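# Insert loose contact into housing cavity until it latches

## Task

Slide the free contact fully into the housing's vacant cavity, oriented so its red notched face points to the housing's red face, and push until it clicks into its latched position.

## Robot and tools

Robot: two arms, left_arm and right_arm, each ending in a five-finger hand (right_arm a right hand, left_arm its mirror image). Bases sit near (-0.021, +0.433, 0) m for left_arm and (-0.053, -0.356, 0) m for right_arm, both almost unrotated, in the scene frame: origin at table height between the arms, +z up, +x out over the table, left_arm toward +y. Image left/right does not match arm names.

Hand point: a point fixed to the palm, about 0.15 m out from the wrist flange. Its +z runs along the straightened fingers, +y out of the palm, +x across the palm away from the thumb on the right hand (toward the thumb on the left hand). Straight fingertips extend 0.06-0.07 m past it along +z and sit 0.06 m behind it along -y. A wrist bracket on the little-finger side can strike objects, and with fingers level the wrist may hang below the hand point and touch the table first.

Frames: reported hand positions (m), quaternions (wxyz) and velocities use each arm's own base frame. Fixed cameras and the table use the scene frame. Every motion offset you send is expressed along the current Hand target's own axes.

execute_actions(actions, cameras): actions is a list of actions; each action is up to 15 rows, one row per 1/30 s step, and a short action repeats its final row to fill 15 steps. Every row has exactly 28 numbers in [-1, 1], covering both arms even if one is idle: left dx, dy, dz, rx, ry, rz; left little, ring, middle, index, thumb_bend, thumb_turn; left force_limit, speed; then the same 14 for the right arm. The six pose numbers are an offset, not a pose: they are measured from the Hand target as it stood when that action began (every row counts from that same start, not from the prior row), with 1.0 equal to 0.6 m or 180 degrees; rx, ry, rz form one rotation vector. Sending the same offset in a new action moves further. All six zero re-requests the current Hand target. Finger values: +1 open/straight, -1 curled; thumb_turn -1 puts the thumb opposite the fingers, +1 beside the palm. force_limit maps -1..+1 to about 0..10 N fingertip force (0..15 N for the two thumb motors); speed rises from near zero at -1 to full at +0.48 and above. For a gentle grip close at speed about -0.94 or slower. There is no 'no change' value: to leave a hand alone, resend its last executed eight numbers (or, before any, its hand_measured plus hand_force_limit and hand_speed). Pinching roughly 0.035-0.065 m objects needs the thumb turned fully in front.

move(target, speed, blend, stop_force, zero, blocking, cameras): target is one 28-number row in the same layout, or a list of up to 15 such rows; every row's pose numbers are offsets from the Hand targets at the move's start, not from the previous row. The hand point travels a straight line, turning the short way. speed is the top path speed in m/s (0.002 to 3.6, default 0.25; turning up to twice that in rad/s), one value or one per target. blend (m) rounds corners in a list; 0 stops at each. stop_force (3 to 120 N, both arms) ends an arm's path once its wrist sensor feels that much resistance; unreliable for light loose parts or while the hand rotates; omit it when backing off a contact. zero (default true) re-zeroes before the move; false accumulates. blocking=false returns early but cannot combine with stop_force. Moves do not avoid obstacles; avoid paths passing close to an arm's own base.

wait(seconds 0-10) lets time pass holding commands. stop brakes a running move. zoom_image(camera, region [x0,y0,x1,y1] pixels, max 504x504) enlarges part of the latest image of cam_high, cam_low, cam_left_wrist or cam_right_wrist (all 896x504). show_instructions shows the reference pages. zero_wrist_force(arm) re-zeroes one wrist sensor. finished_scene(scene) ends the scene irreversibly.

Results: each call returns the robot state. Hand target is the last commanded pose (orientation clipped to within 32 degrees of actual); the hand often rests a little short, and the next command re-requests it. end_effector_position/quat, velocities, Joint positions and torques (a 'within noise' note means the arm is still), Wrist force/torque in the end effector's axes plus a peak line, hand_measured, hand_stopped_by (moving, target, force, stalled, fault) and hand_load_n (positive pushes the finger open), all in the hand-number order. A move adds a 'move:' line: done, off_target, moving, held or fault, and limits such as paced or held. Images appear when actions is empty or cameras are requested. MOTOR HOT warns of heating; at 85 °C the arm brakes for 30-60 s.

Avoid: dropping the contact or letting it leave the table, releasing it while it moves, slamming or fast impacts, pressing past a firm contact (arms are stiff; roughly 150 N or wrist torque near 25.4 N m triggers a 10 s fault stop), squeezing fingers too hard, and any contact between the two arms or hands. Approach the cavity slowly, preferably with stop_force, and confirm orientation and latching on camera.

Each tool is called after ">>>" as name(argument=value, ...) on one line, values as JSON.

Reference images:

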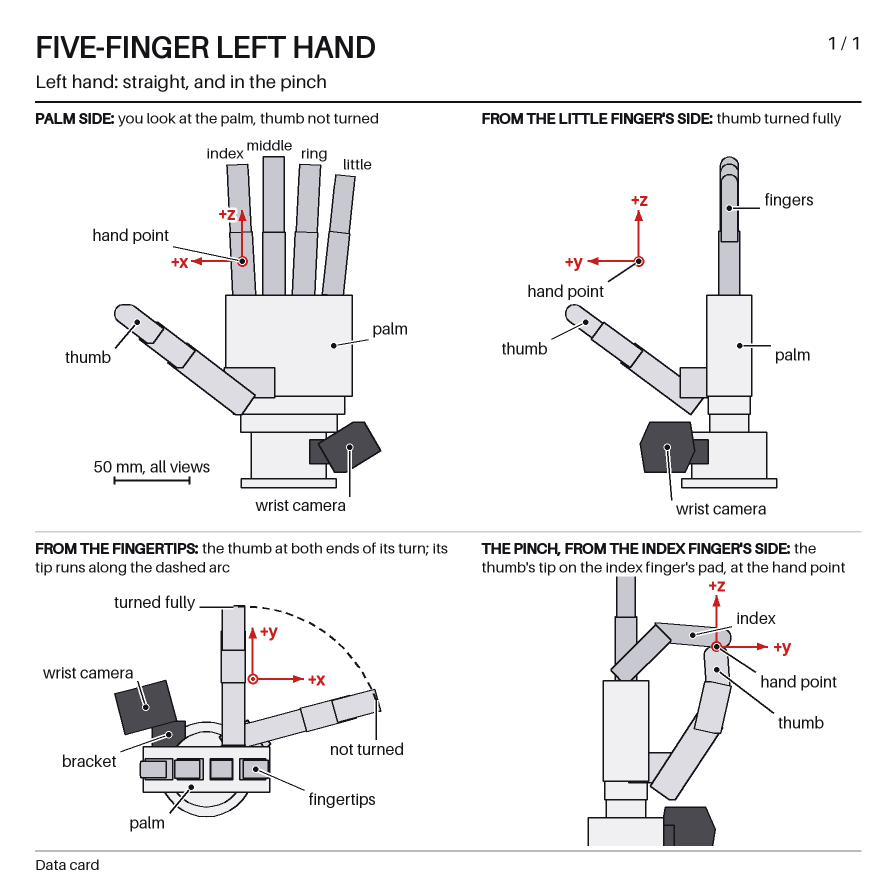

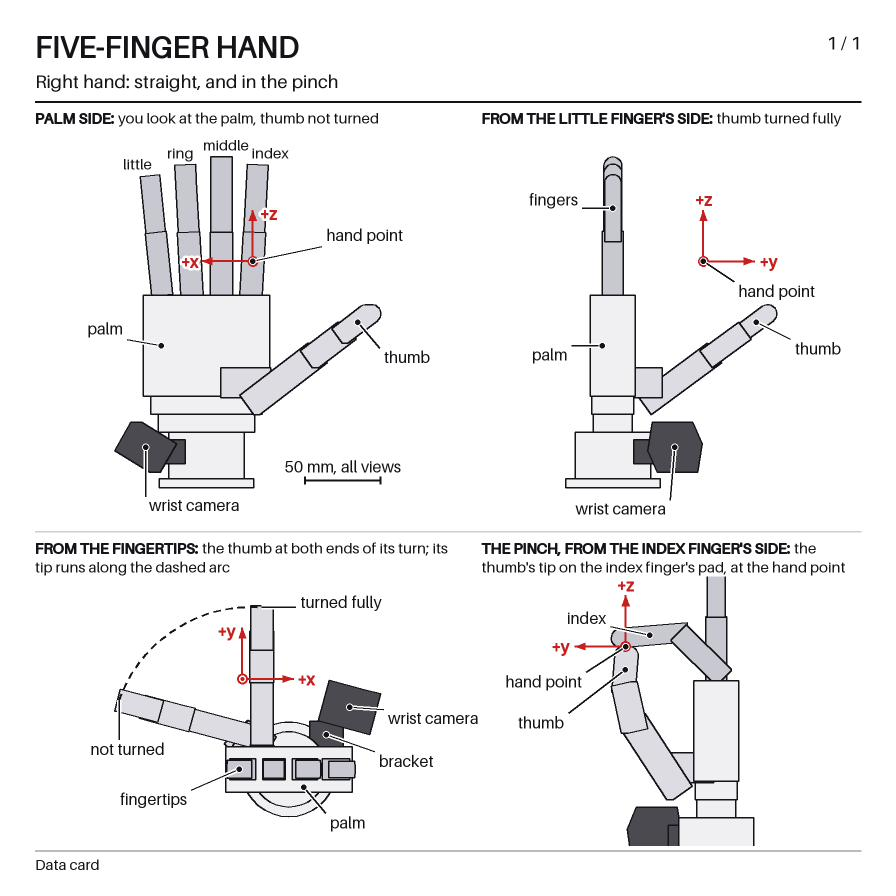

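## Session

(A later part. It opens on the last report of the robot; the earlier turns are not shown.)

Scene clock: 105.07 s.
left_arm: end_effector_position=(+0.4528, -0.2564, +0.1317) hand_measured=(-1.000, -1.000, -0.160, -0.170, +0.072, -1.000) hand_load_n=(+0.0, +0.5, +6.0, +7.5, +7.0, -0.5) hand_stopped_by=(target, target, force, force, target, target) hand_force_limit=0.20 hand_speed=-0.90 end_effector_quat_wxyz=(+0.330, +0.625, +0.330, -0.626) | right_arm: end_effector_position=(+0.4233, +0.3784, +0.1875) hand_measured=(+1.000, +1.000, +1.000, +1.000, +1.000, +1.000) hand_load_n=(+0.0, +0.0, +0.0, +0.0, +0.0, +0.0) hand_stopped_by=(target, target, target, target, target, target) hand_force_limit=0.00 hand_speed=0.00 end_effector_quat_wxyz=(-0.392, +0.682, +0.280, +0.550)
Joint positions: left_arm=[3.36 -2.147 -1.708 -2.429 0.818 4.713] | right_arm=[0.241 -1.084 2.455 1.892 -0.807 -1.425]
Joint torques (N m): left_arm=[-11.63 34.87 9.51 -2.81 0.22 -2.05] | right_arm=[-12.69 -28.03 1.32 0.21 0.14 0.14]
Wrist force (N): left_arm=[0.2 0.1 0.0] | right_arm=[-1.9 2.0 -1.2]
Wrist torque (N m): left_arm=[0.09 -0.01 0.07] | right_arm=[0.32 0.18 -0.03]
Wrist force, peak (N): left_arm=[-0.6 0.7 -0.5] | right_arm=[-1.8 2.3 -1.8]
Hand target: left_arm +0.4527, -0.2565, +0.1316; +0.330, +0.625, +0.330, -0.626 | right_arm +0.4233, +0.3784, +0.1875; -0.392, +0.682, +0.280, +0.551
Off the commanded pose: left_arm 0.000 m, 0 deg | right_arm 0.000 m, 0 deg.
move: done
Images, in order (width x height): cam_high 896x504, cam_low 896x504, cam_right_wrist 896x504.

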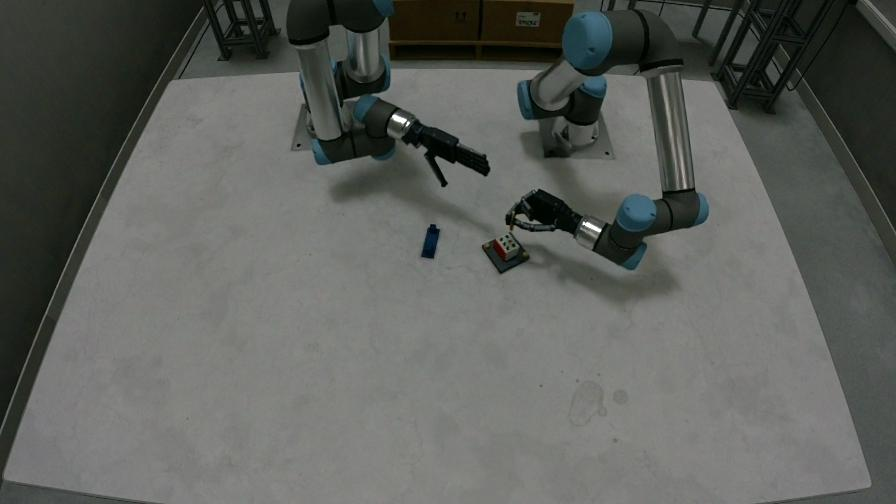

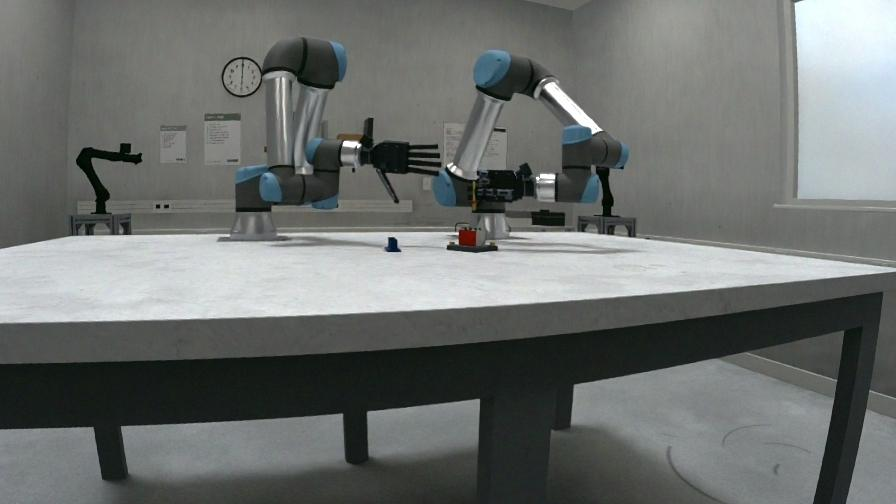

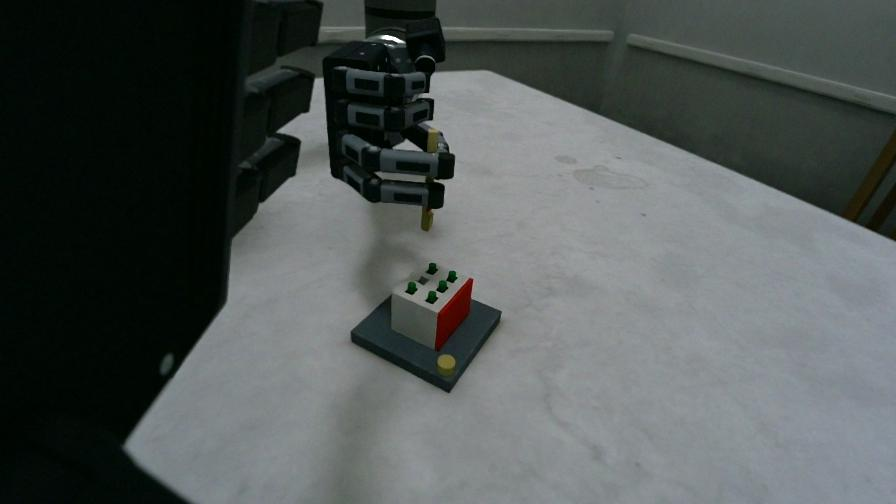

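>>> move(target=[0.0533,-0.0024,-0.0034,-0.0333,-0.0053,0.0036,-1,-1,-0.45,-0.45,0.07,-1,0.2,-0.9,0,0,0,0,0,0,1,1,1,1,1,1,0,0], speed=0.08, cameras=["cam_high","cam_right_wrist"])

Scene clock: 112.00 s.
left_arm: end_effector_position=(+0.4527, -0.2539, +0.0996) hand_measured=(-1.000, -1.000, -0.160, -0.170, +0.072, -1.000) hand_load_n=(+0.0, +0.0, +6.0, +7.5, +7.0, -0.5) hand_stopped_by=(target, target, force, force, target, target) hand_force_limit=0.20 hand_speed=-0.90 end_effector_quat_wxyz=(+0.369, +0.604, +0.356, -0.611) | right_arm: end_effector_position=(+0.4233, +0.3784, +0.1875) hand_measured=(+1.000, +1.000, +1.000, +1.000, +1.000, +1.000) hand_load_n=(+0.0, +0.0, +0.0, +0.0, +0.0, +0.0) hand_stopped_by=(target, target, target, target, target, target) hand_force_limit=0.00 hand_speed=0.00 end_effector_quat_wxyz=(-0.392, +0.682, +0.280, +0.551)
Joint positions: left_arm=[3.393 -2.168 -1.803 -2.34 0.747 4.743] | right_arm=[0.241 -1.084 2.455 1.892 -0.807 -1.425]
Joint torques (N m): left_arm=[-11.69 45.83 21.13 -3.82 2.51 -2.24] | right_arm=[-13.22 -32.24 -0.25 0.2 1.28 -1.38]
Wrist force (N): left_arm=[0.0 0.0 0.2] | right_arm=[-1.8 2.3 -1.5]
Wrist torque (N m): left_arm=[0.07 0.02 -0.02] | right_arm=[0.38 0.18 -0.02]
Wrist force, peak (N): left_arm=[0.8 0.0 0.0] | right_arm=[-1.8 2.5 -1.7]
Hand target: left_arm +0.4527, -0.2540, +0.0997; +0.369, +0.604, +0.356, -0.611 | right_arm +0.4233, +0.3784, +0.1875; -0.392, +0.682, +0.280, +0.551
Off the commanded pose: left_arm 0.000 m, 0 deg | right_arm 0.000 m, 0 deg.
move: done
Images, in order (width x height): cam_high 896x504, cam_right_wrist 896x504.

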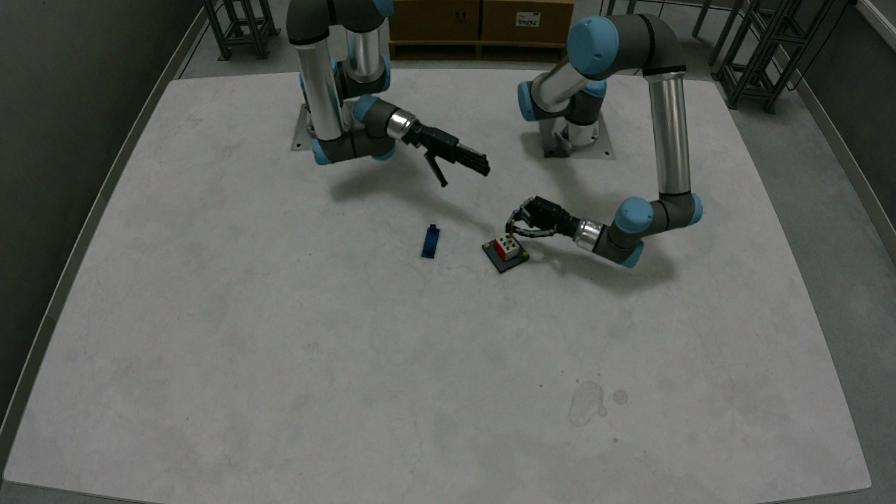

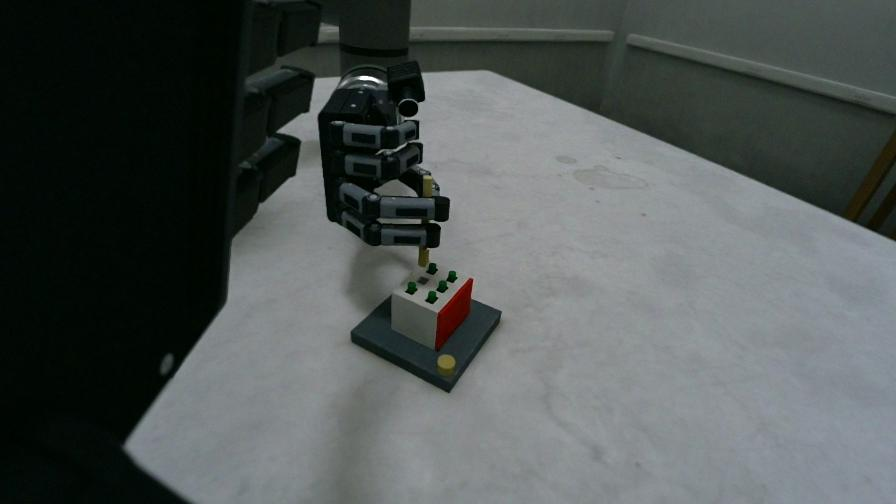

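>>> zoom_image(camera="cam_right_wrist", region=[380, 220, 480, 300])

>>> zoom_image(camera="cam_high", region=[470, 190, 570, 280])

Scaled by 5.040.

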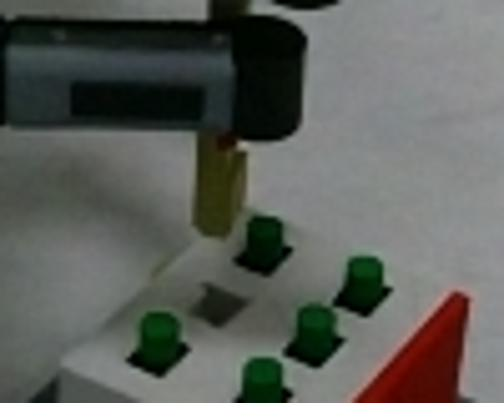

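Scaled by 5.040.

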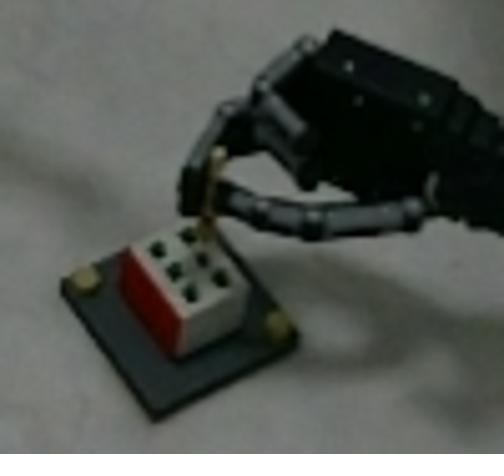

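>>> zoom_image(camera="cam_right_wrist", region=[410, 244, 446, 288])

>>> zoom_image(camera="cam_high", region=[490, 215, 530, 255])

Scaled by 11.455.

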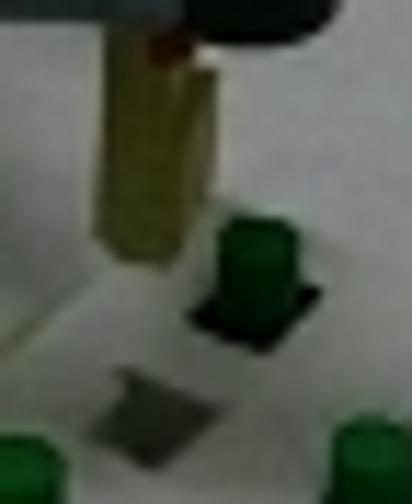

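Scaled by 12.600.

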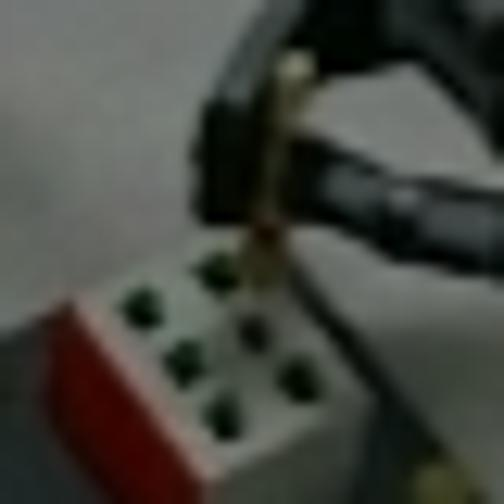

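>>> zoom_image(camera="cam_right_wrist", region=[414, 245, 434, 271])

>>> zoom_image(camera="cam_right_wrist", region=[385, 260, 480, 350])

Scaled by 19.385.

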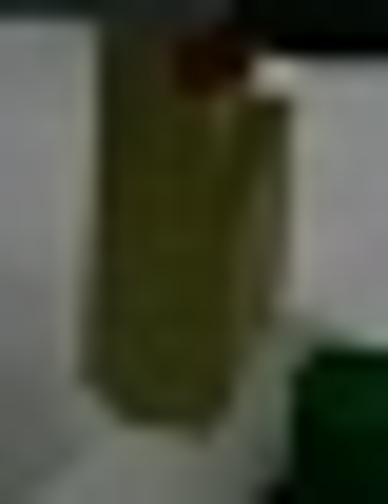

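Scaled by 5.305.

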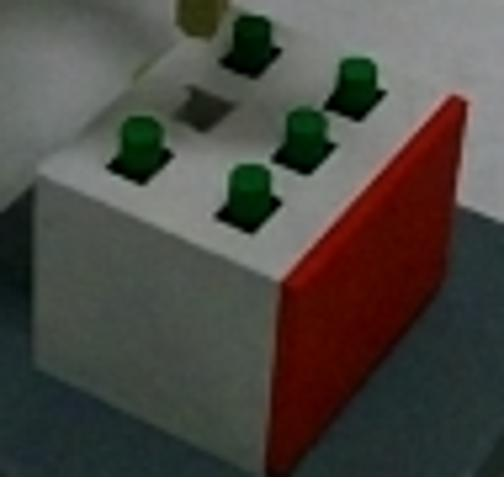

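>>> execute_actions(actions=[], cameras=["cam_left_wrist","cam_right_wrist"])

Scene clock: 121.50 s.
left_arm: end_effector_position=(+0.4527, -0.2540, +0.0997) hand_measured=(-1.000, -1.000, -0.160, -0.170, +0.072, -1.000) hand_load_n=(+0.0, +0.0, +6.0, +7.5, +7.0, -0.5) hand_stopped_by=(target, target, force, force, target, target) hand_force_limit=0.20 hand_speed=-0.90 end_effector_quat_wxyz=(+0.369, +0.604, +0.356, -0.611) | right_arm: end_effector_position=(+0.4233, +0.3784, +0.1875) hand_measured=(+1.000, +1.000, +1.000, +1.000, +1.000, +1.000) hand_load_n=(+0.0, +0.0, +0.0, +0.0, +0.0, +0.0) hand_stopped_by=(target, target, target, target, target, target) hand_force_limit=0.00 hand_speed=0.00 end_effector_quat_wxyz=(-0.392, +0.682, +0.280, +0.551)
Joint positions: left_arm=[3.393 -2.168 -1.803 -2.34 0.747 4.743] | right_arm=[0.241 -1.084 2.455 1.892 -0.807 -1.425]
Joint velocities: within noise
Joint torques (N m): left_arm=[-11.61 46.51 20.92 -0.34 1.77 -1.94] | right_arm=[-13.27 -31.62 0.34 0.19 1.24 -1.44]
Motor temperatures (°C): left_arm=[27 28 33 32 36 33] | right_arm=[30 28 29 34 35 34]
Wrist force (N): left_arm=[0.0 0.1 0.3] | right_arm=[-1.7 2.2 -1.5]
Wrist torque (N m): left_arm=[0.08 0.01 0.01] | right_arm=[0.36 0.18 -0.01]
Wrist force, peak (N): left_arm=[0.1 0.5 0.0] | right_arm=[-1.9 2.4 -1.6]
Hand target: left_arm +0.4527, -0.2540, +0.0997; +0.369, +0.604, +0.356, -0.611 | right_arm +0.4233, +0.3784, +0.1875; -0.392, +0.682, +0.280, +0.551
Off the commanded pose: left_arm 0.000 m, 0 deg | right_arm 0.000 m, 0 deg.
Images, in order (width x height): cam_left_wrist 896x504, cam_right_wrist 896x504.

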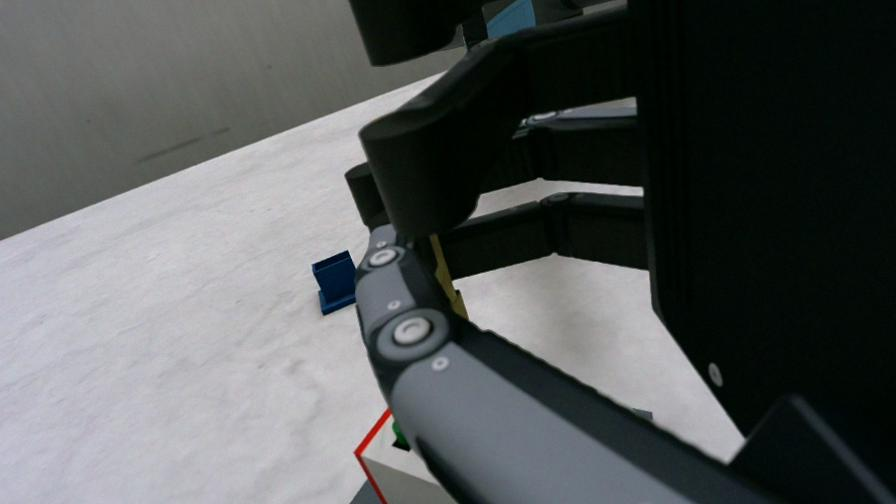

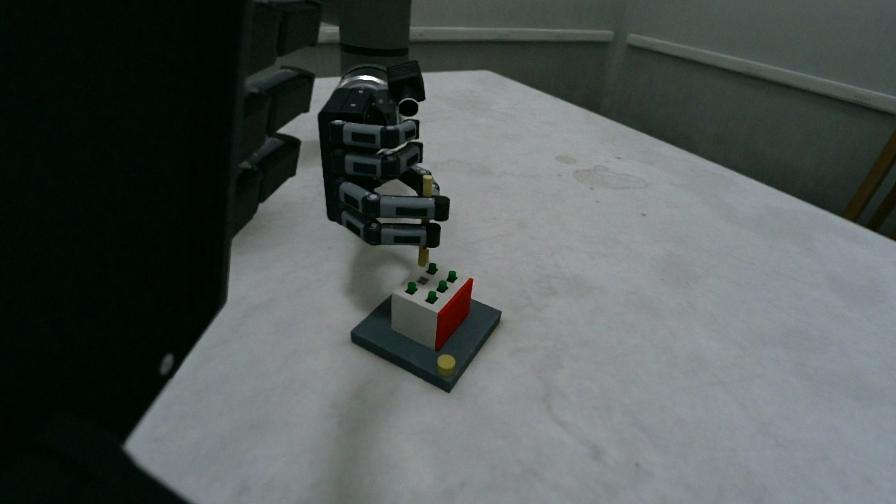

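>>> zoom_image(camera="cam_left_wrist", region=[400, 220, 500, 330])

>>> zoom_image(camera="cam_right_wrist", region=[400, 160, 450, 290])

Scaled by 4.582.

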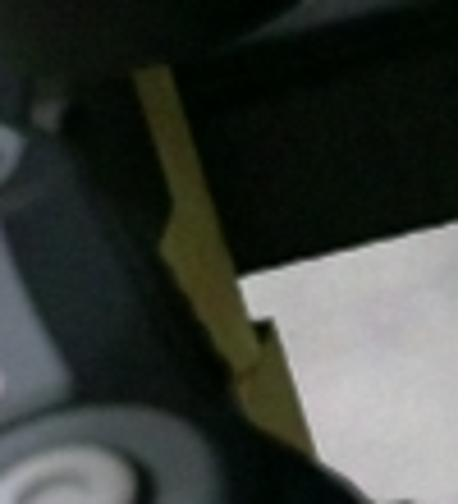

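Scaled by 3.877.

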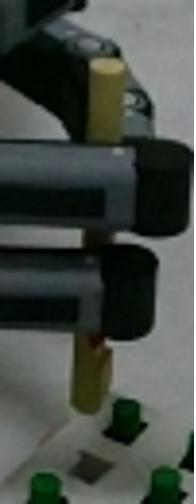

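>>> zoom_image(camera="cam_right_wrist", region=[402, 262, 442, 298])

>>> zoom_image(camera="cam_right_wrist", region=[425, 262, 465, 302])

Scaled by 12.600.

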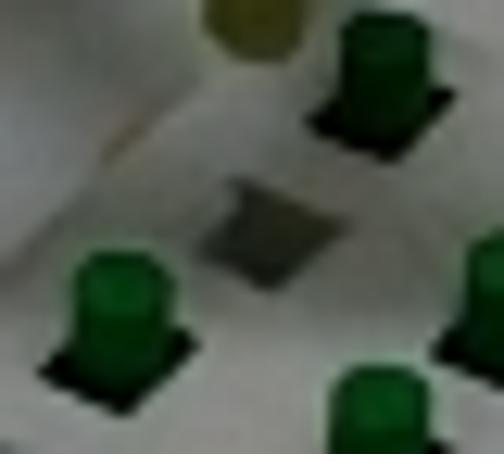

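Scaled by 12.600.

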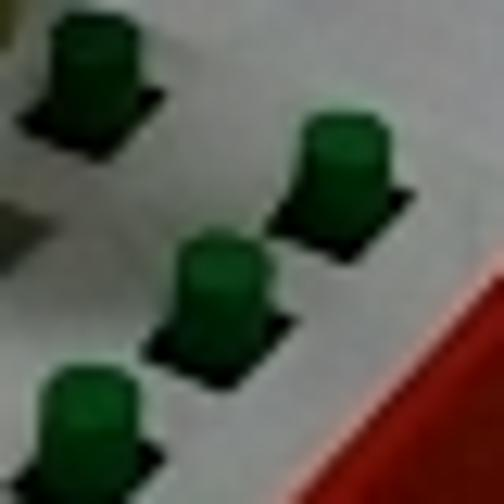

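>>> move(target=[[0.0133,0.0012,0.0001,0.0167,0,0,-1,-1,-0.45,-0.45,0.07,-1,0.2,-0.9,0,0,0,0,0,0,1,1,1,1,1,1,0,0],[0.0467,0.0012,0.0001,0.0167,0,0,-1,-1,-0.45,-0.45,0.07,-1,0.2,-0.9,0,0,0,0,0,0,1,1,1,1,1,1,0,0]], speed=[0.04, 0.02], stop_force=4, cameras=["cam_high","cam_right_wrist"])

Scene clock: 131.97 s.
left_arm: end_effector_position=(+0.4533, -0.2550, +0.0717) hand_measured=(-1.000, -1.000, -0.160, -0.170, +0.070, -1.000) hand_load_n=(+0.0, +0.0, +0.0, +0.0, +1.5, +0.0) hand_stopped_by=(target, target, force, force, target, target) hand_force_limit=0.20 hand_speed=-0.90 end_effector_quat_wxyz=(+0.353, +0.613, +0.340, -0.620) | right_arm: end_effector_position=(+0.4233, +0.3784, +0.1875) hand_measured=(+1.000, +1.000, +1.000, +1.000, +1.000, +1.000) hand_load_n=(+0.0, +0.0, +0.0, +0.0, +0.0, +0.0) hand_stopped_by=(target, target, target, target, target, target) hand_force_limit=0.00 hand_speed=0.00 end_effector_quat_wxyz=(-0.392, +0.682, +0.280, +0.551)
Joint positions: left_arm=[3.377 -2.24 -1.767 -2.301 0.783 4.741] | right_arm=[0.241 -1.084 2.455 1.892 -0.807 -1.425]
Joint torques (N m): left_arm=[-10.9 48.73 13.84 -3.8 -0.93 1.94] | right_arm=[-13.72 -31.67 0.73 0.11 1.05 -1.28]
Wrist force (N): left_arm=[0.3 1.0 -0.7] | right_arm=[-1.5 2.0 -1.5]
Wrist torque (N m): left_arm=[0.09 -0.01 0.11] | right_arm=[0.33 0.14 -0.01]
Wrist force, peak (N): left_arm=[-3.0 0.9 -1.7] | right_arm=[-2.0 2.4 -1.8]
Hand target: left_arm +0.4533, -0.2550, +0.0717; +0.353, +0.613, +0.340, -0.620 | right_arm +0.4233, +0.3784, +0.1875; -0.392, +0.682, +0.280, +0.551
Off the commanded pose: left_arm 0.000 m, 0 deg | right_arm 0.000 m, 0 deg.
move: done
Images, in order (width x height): cam_high 896x504, cam_right_wrist 896x504.

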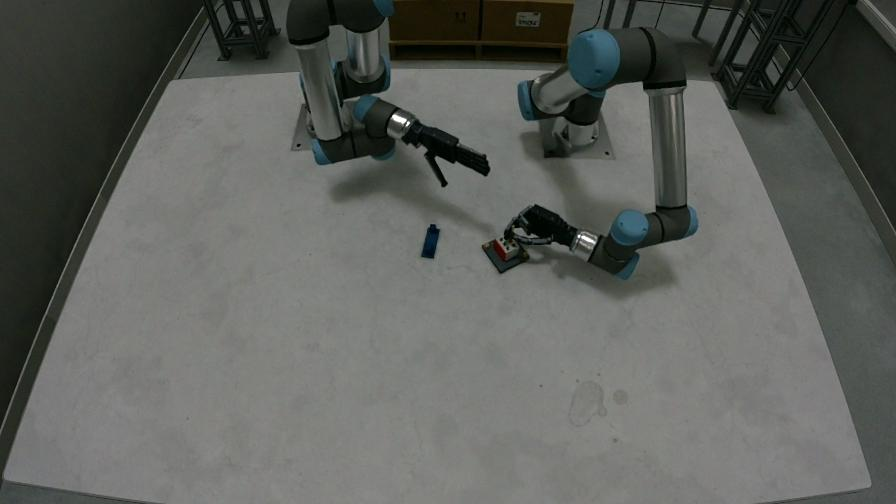

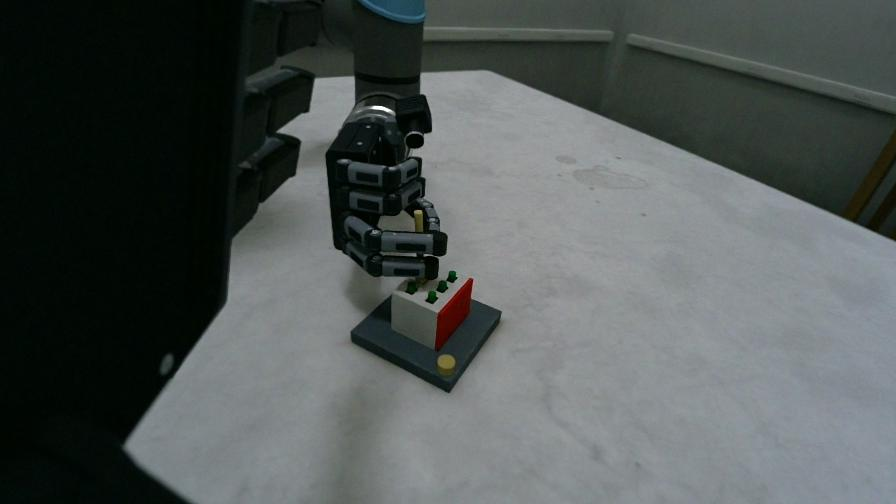

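>>> zoom_image(camera="cam_right_wrist", region=[385, 195, 465, 305])

>>> zoom_image(camera="cam_high", region=[480, 205, 540, 265])

Scaled by 4.582.

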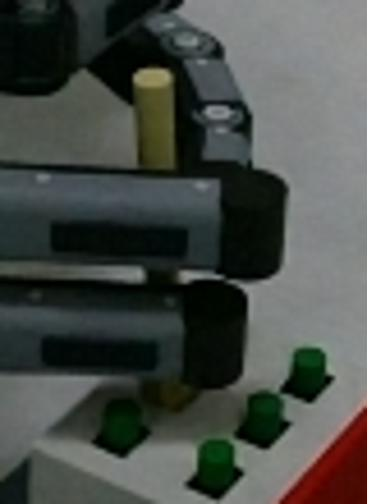

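Scaled by 8.400.

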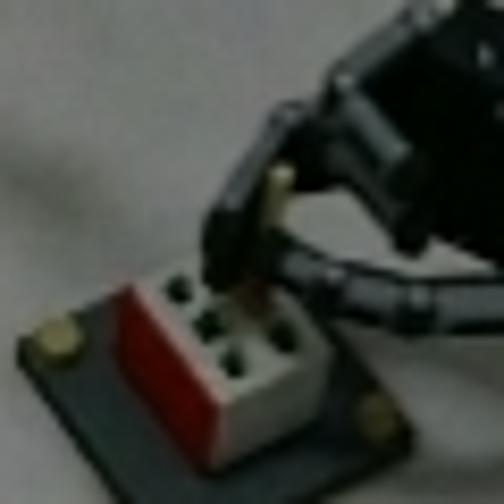

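>>> zoom_image(camera="cam_right_wrist", region=[405, 205, 435, 245])

>>> zoom_image(camera="cam_right_wrist", region=[402, 250, 442, 300])

Scaled by 12.600.

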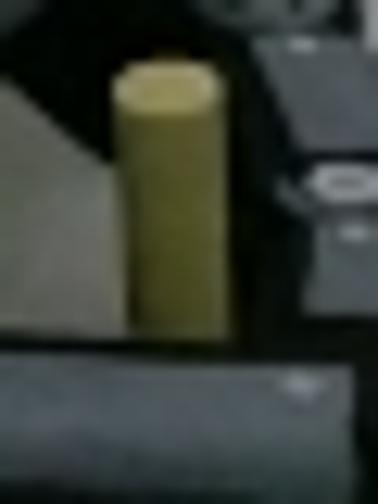

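Scaled by 10.080.

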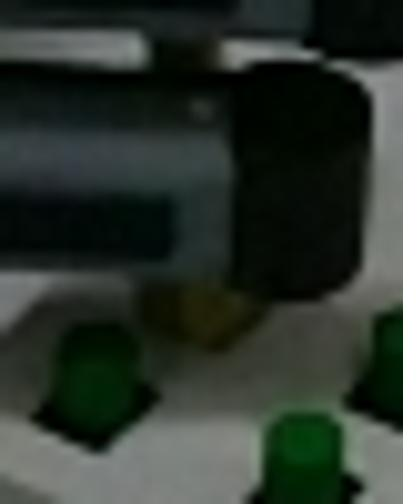

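>>> move(target=[0,0,0,0,0,0,-1,-1,-0.46,-0.46,0.07,-1,0.2,-0.9,0,0,0,0,0,0,1,1,1,1,1,1,0,0], cameras=["cam_right_wrist"])

>>> zoom_image(camera="cam_right_wrist", region=[385, 195, 465, 305])

Scene clock: 141.50 s.
left_arm: end_effector_position=(+0.4533, -0.2550, +0.0717) hand_measured=(-1.000, -1.000, -0.232, -0.214, +0.072, -1.000) hand_load_n=(+0.0, +0.0, +7.0, +2.0, +7.5, +0.5) hand_stopped_by=(target, target, force, force, target, target) hand_force_limit=0.20 hand_speed=-0.90 end_effector_quat_wxyz=(+0.353, +0.613, +0.340, -0.620) | right_arm: end_effector_position=(+0.4233, +0.3784, +0.1875) hand_measured=(+1.000, +1.000, +1.000, +1.000, +1.000, +1.000) hand_load_n=(+0.0, +0.0, +0.0, +0.0, +0.0, +0.0) hand_stopped_by=(target, target, target, target, target, target) hand_force_limit=0.00 hand_speed=0.00 end_effector_quat_wxyz=(-0.392, +0.682, +0.280, +0.551)
Joint positions: left_arm=[3.377 -2.24 -1.767 -2.301 0.783 4.741] | right_arm=[0.241 -1.084 2.455 1.892 -0.807 -1.425]
Joint torques (N m): left_arm=[-6.6 46.14 17.2 -2.41 2.4 1.9] | right_arm=[-12.86 -31.8 0.6 0.13 1.31 -1.38]
Wrist force (N): left_arm=[-3.7 6.6 5.0] | right_arm=[-2.0 2.3 -1.6]
Wrist torque (N m): left_arm=[0.01 0.12 0.02] | right_arm=[0.39 0.22 -0.03]
Wrist force, peak (N): left_arm=[-3.8 6.8 5.0] | right_arm=[-2.2 2.4 -1.6]
Hand target: left_arm +0.4533, -0.2550, +0.0717; +0.353, +0.613, +0.340, -0.620 | right_arm +0.4233, +0.3784, +0.1875; -0.392, +0.682, +0.280, +0.551
Off the commanded pose: left_arm 0.000 m, 0 deg | right_arm 0.000 m, 0 deg.
move: done
Images, in order (width x height): cam_right_wrist 896x504.

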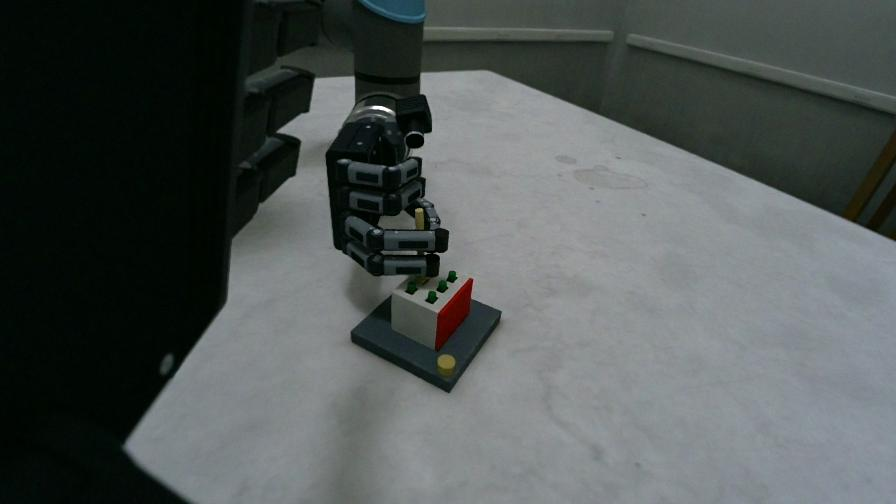

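Scaled by 4.582.

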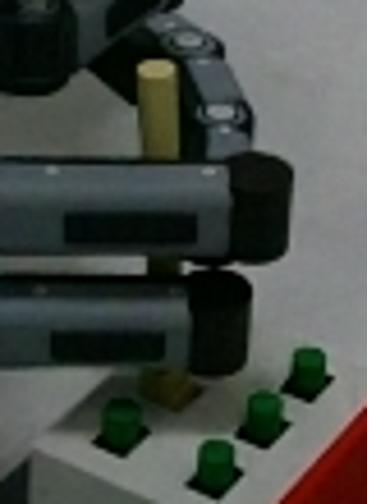

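>>> move(target=[0,0.0042,0.0017,0,0,0,-1,-1,-0.46,-0.46,0.07,-1,0.2,-0.9,0,0,0,0,0,0,1,1,1,1,1,1,0,0], speed=0.03, cameras=["cam_right_wrist"])

>>> zoom_image(camera="cam_right_wrist", region=[385, 195, 465, 305])

Scene clock: 143.00 s.
left_arm: end_effector_position=(+0.4549, -0.2572, +0.0717) hand_measured=(-1.000, -1.000, -0.232, -0.214, +0.072, -1.000) hand_load_n=(+0.5, +0.0, +4.0, +0.0, +4.5, +0.5) hand_stopped_by=(target, target, force, force, target, target) hand_force_limit=0.20 hand_speed=-0.90 end_effector_quat_wxyz=(+0.353, +0.613, +0.340, -0.620) | right_arm: end_effector_position=(+0.4233, +0.3784, +0.1875) hand_measured=(+1.000, +1.000, +1.000, +1.000, +1.000, +1.000) hand_load_n=(+0.0, +0.0, +0.0, +0.0, +0.0, +0.0) hand_stopped_by=(target, target, target, target, target, target) hand_force_limit=0.00 hand_speed=0.00 end_effector_quat_wxyz=(-0.392, +0.682, +0.280, +0.551)
Joint positions: left_arm=[3.372 -2.243 -1.762 -2.304 0.779 4.742] | right_arm=[0.241 -1.084 2.455 1.892 -0.807 -1.425]
Joint torques (N m): left_arm=[-3.28 36.97 13.74 -2.99 -1.29 2.48] | right_arm=[-13.37 -32.44 0.49 0.17 1.3 -1.31]
Wrist force (N): left_arm=[0.0 0.4 0.2] | right_arm=[-1.7 2.1 -1.7]
Wrist torque (N m): left_arm=[0.11 0.02 0.09] | right_arm=[0.37 0.17 -0.02]
Wrist force, peak (N): left_arm=[-3.8 7.0 5.2] | right_arm=[-1.9 2.5 -1.9]
Hand target: left_arm +0.4549, -0.2572, +0.0717; +0.353, +0.613, +0.340, -0.620 | right_arm +0.4233, +0.3784, +0.1875; -0.392, +0.682, +0.280, +0.551
Off the commanded pose: left_arm 0.000 m, 0 deg | right_arm 0.000 m, 0 deg.
move: done
Images, in order (width x height): cam_right_wrist 896x504.

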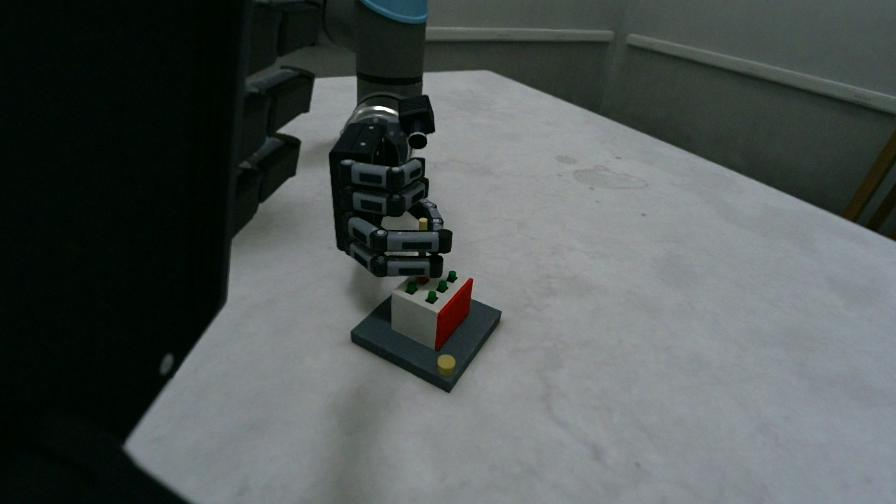

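Scaled by 4.582.

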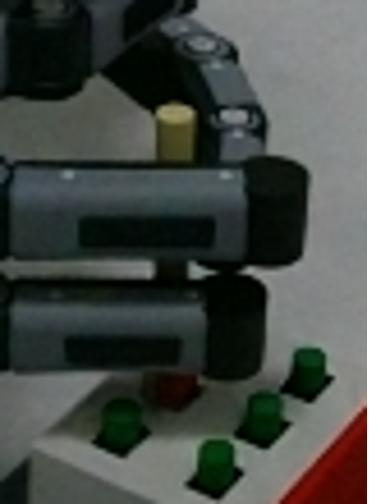

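>>> move(target=[0.0175,0,0,0,0,0,-1,-1,-0.46,-0.46,0.07,-1,0.2,-0.9,0,0,0,0,0,0,1,1,1,1,1,1,0,0], speed=0.015, stop_force=8, cameras=["cam_right_wrist","cam_high"])

>>> zoom_image(camera="cam_right_wrist", region=[385, 195, 465, 305])

>>> zoom_image(camera="cam_high", region=[480, 205, 540, 265])

Scene clock: 148.80 s.
left_arm: end_effector_position=(+0.4549, -0.2573, +0.0640) hand_measured=(-1.000, -1.000, -0.232, -0.214, +0.072, -1.000) hand_load_n=(+0.0, +0.0, +4.0, -1.0, +4.5, +1.0) hand_stopped_by=(target, target, force, force, target, target) hand_force_limit=0.20 hand_speed=-0.90 end_effector_quat_wxyz=(+0.353, +0.613, +0.340, -0.620) | right_arm: end_effector_position=(+0.4233, +0.3784, +0.1875) hand_measured=(+1.000, +1.000, +1.000, +1.000, +1.000, +1.000) hand_load_n=(+0.0, +0.0, +0.0, +0.0, +0.0, +0.0) hand_stopped_by=(target, target, target, target, target, target) hand_force_limit=0.00 hand_speed=0.00 end_effector_quat_wxyz=(-0.392, +0.682, +0.280, +0.551)
Joint positions: left_arm=[3.372 -2.257 -1.763 -2.288 0.778 4.742] | right_arm=[0.241 -1.084 2.455 1.892 -0.807 -1.425]
Joint torques (N m): left_arm=[1.1 45.57 16.24 -2.38 -0.61 -2.24] | right_arm=[-12.33 -31.77 0.12 0.13 1.35 -1.41]
Wrist force (N): left_arm=[-9.8 0.5 -0.3] | right_arm=[-1.7 2.2 -1.5]
Wrist torque (N m): left_arm=[0.09 -0.04 -0.15] | right_arm=[0.36 0.18 -0.02]
Wrist force, peak (N): left_arm=[-24.0 0.4 -0.7] | right_arm=[-2.0 2.3 -1.9]
Hand target: left_arm +0.4549, -0.2573, +0.0640; +0.353, +0.613, +0.340, -0.620 (not the last commanded pose) | right_arm +0.4233, +0.3784, +0.1875; -0.392, +0.682, +0.280, +0.551
Off the commanded pose: left_arm 0.003 m, 0 deg | right_arm 0.000 m, 0 deg.
move: contact (left_arm)
Images, in order (width x height): cam_high 896x504, cam_right_wrist 896x504.

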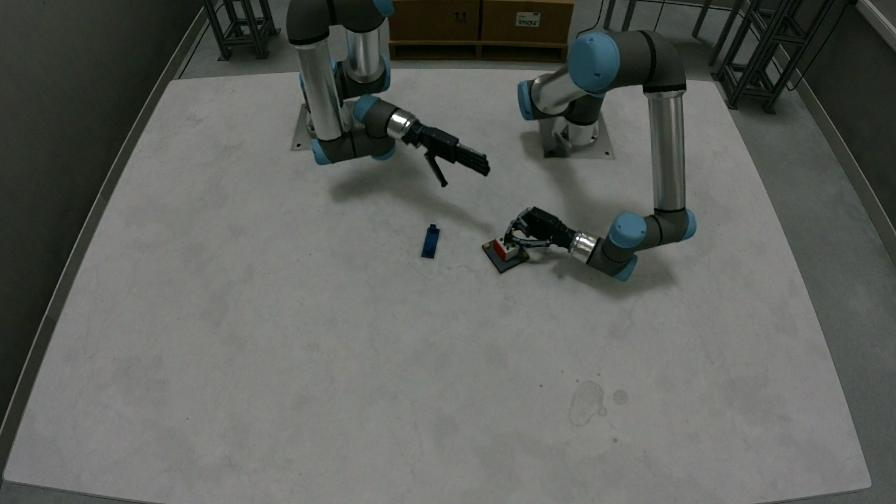

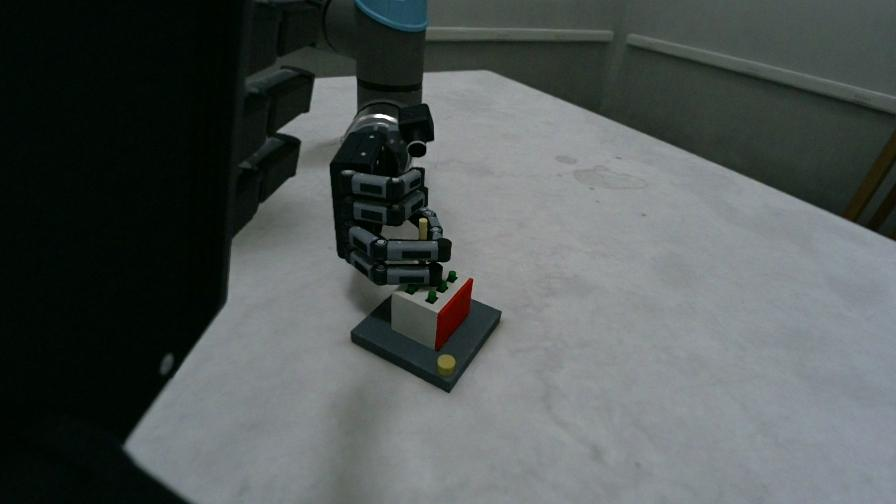

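Scaled by 4.582.

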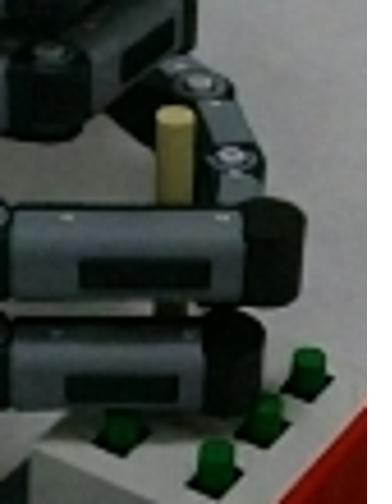

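Scaled by 8.400.

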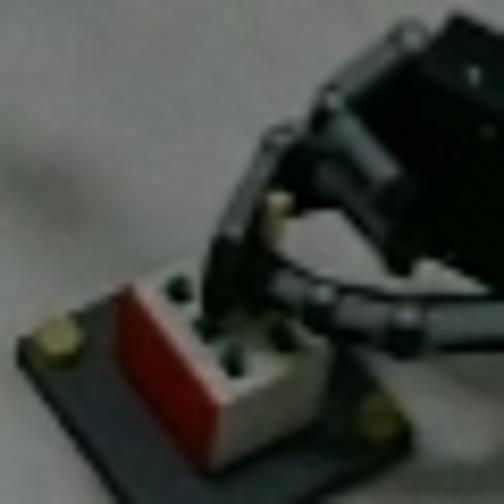

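>>> zoom_image(camera="cam_right_wrist", region=[315, 90, 475, 300])

Scaled by 2.400.

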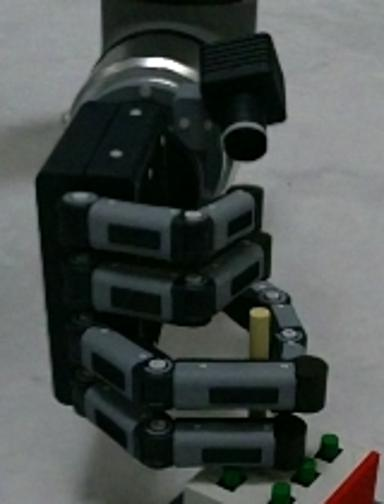

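>>> move(target=[[-0.002,0,0,0,0,0,-1,-1,-0.46,-0.46,0.07,-1,0.2,-0.9,0,0,0,0,0,0,1,1,1,1,1,1,0,0],[-0.002,0,0,0,0,0,-1,-1,0.25,0.25,0.5,-1,0.2,-0.5,0,0,0,0,0,0,1,1,1,1,1,1,0,0],[-0.1167,0,0,0,0,0,-1,-1,0.25,0.25,0.5,-1,0.2,-0.5,0,0,-0.117,0,0,0,1,1,1,1,1,1,0,0]], speed=[0.03, 0.03, 0.12], cameras=["cam_right_wrist","cam_high"])

>>> zoom_image(camera="cam_right_wrist", region=[360, 170, 480, 330])

>>> zoom_image(camera="cam_high", region=[480, 205, 540, 265])

Scene clock: 158.07 s.
left_arm: end_effector_position=(+0.4549, -0.2558, +0.1340) hand_measured=(-1.000, -1.000, +0.250, +0.250, +0.500, -1.000) hand_load_n=(+0.0, +0.0, +0.0, +0.0, +0.0, +0.0) hand_stopped_by=(target, target, target, target, target, target) hand_force_limit=0.20 hand_speed=-0.50 end_effector_quat_wxyz=(+0.353, +0.613, +0.340, -0.620) | right_arm: end_effector_position=(+0.3861, +0.3192, +0.1936) hand_measured=(+1.000, +1.000, +1.000, +1.000, +1.000, +1.000) hand_load_n=(+0.0, +0.0, +0.0, +0.0, +0.0, +0.0) hand_stopped_by=(target, target, target, target, target, target) hand_force_limit=0.00 hand_speed=0.00 end_effector_quat_wxyz=(-0.392, +0.682, +0.280, +0.551)
Joint positions: left_arm=[3.375 -2.136 -1.737 -2.435 0.781 4.742] | right_arm=[0.028 -1.156 2.654 1.799 -0.596 -1.47]
Joint torques (N m): left_arm=[6.47 42.66 4.41 -1.33 1.26 0.7] | right_arm=[-5.67 -18.2 3.36 -0.15 1.23 1.59]
Wrist force (N): left_arm=[-0.2 0.2 -0.1] | right_arm=[-1.7 2.1 -1.6]
Wrist torque (N m): left_arm=[0.10 0.04 0.07] | right_arm=[0.36 0.14 -0.05]
Wrist force, peak (N): left_arm=[-9.9 0.6 -0.5] | right_arm=[-1.6 2.3 -2.4]
Hand target: left_arm +0.4549, -0.2558, +0.1340; +0.353, +0.613, +0.340, -0.620 | right_arm +0.3860, +0.3192, +0.1936; -0.392, +0.682, +0.280, +0.551
Off the commanded pose: left_arm 0.000 m, 0 deg | right_arm 0.000 m, 0 deg.
move: done
Images, in order (width x height): cam_high 896x504, cam_right_wrist 896x504.

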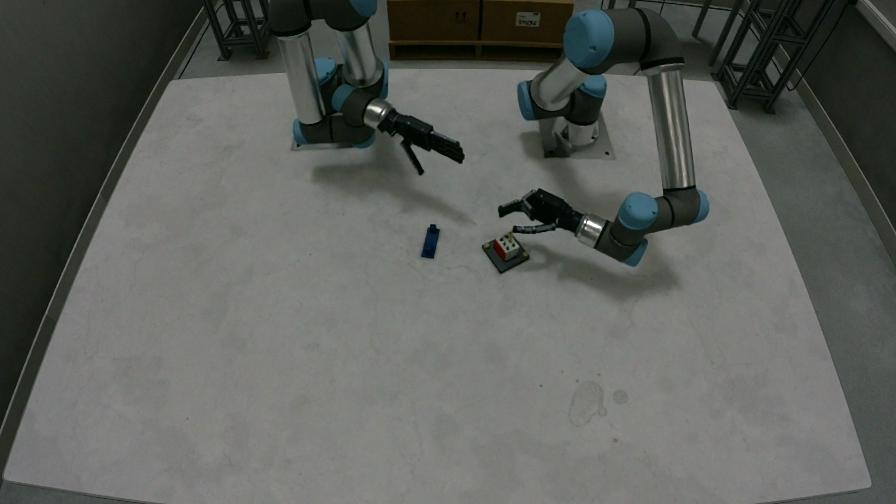

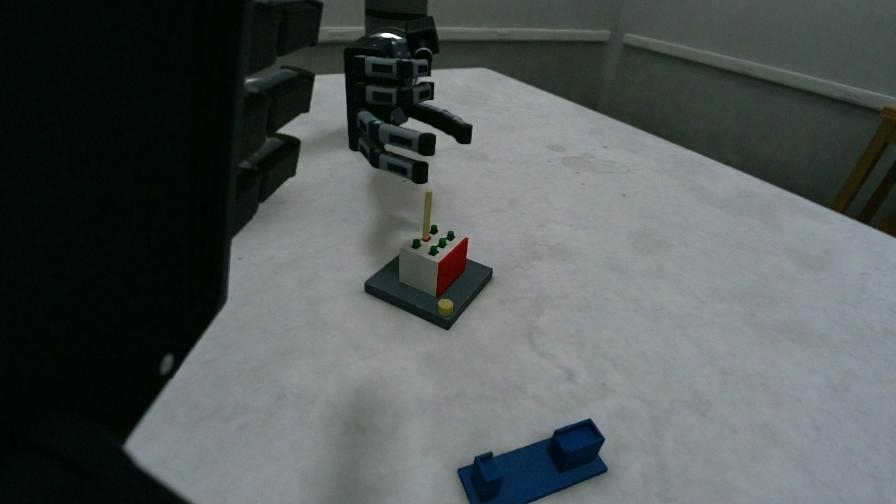

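Scaled by 3.150.

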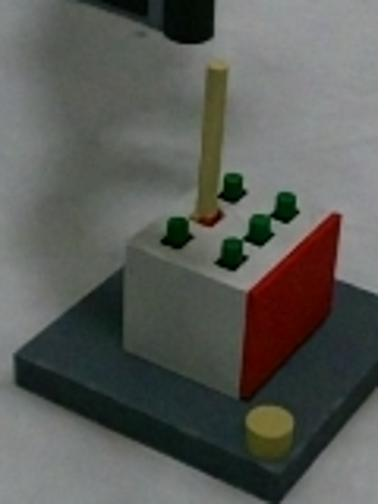

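Scaled by 8.400.

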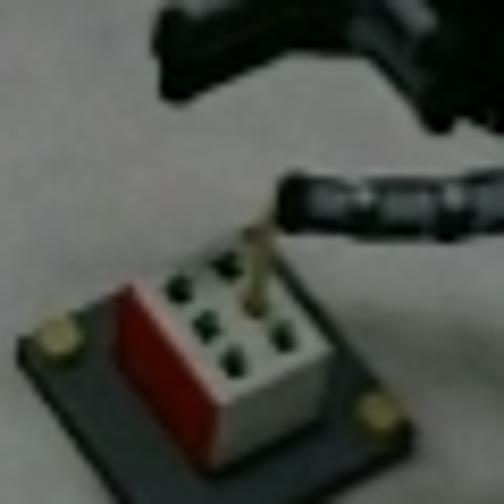

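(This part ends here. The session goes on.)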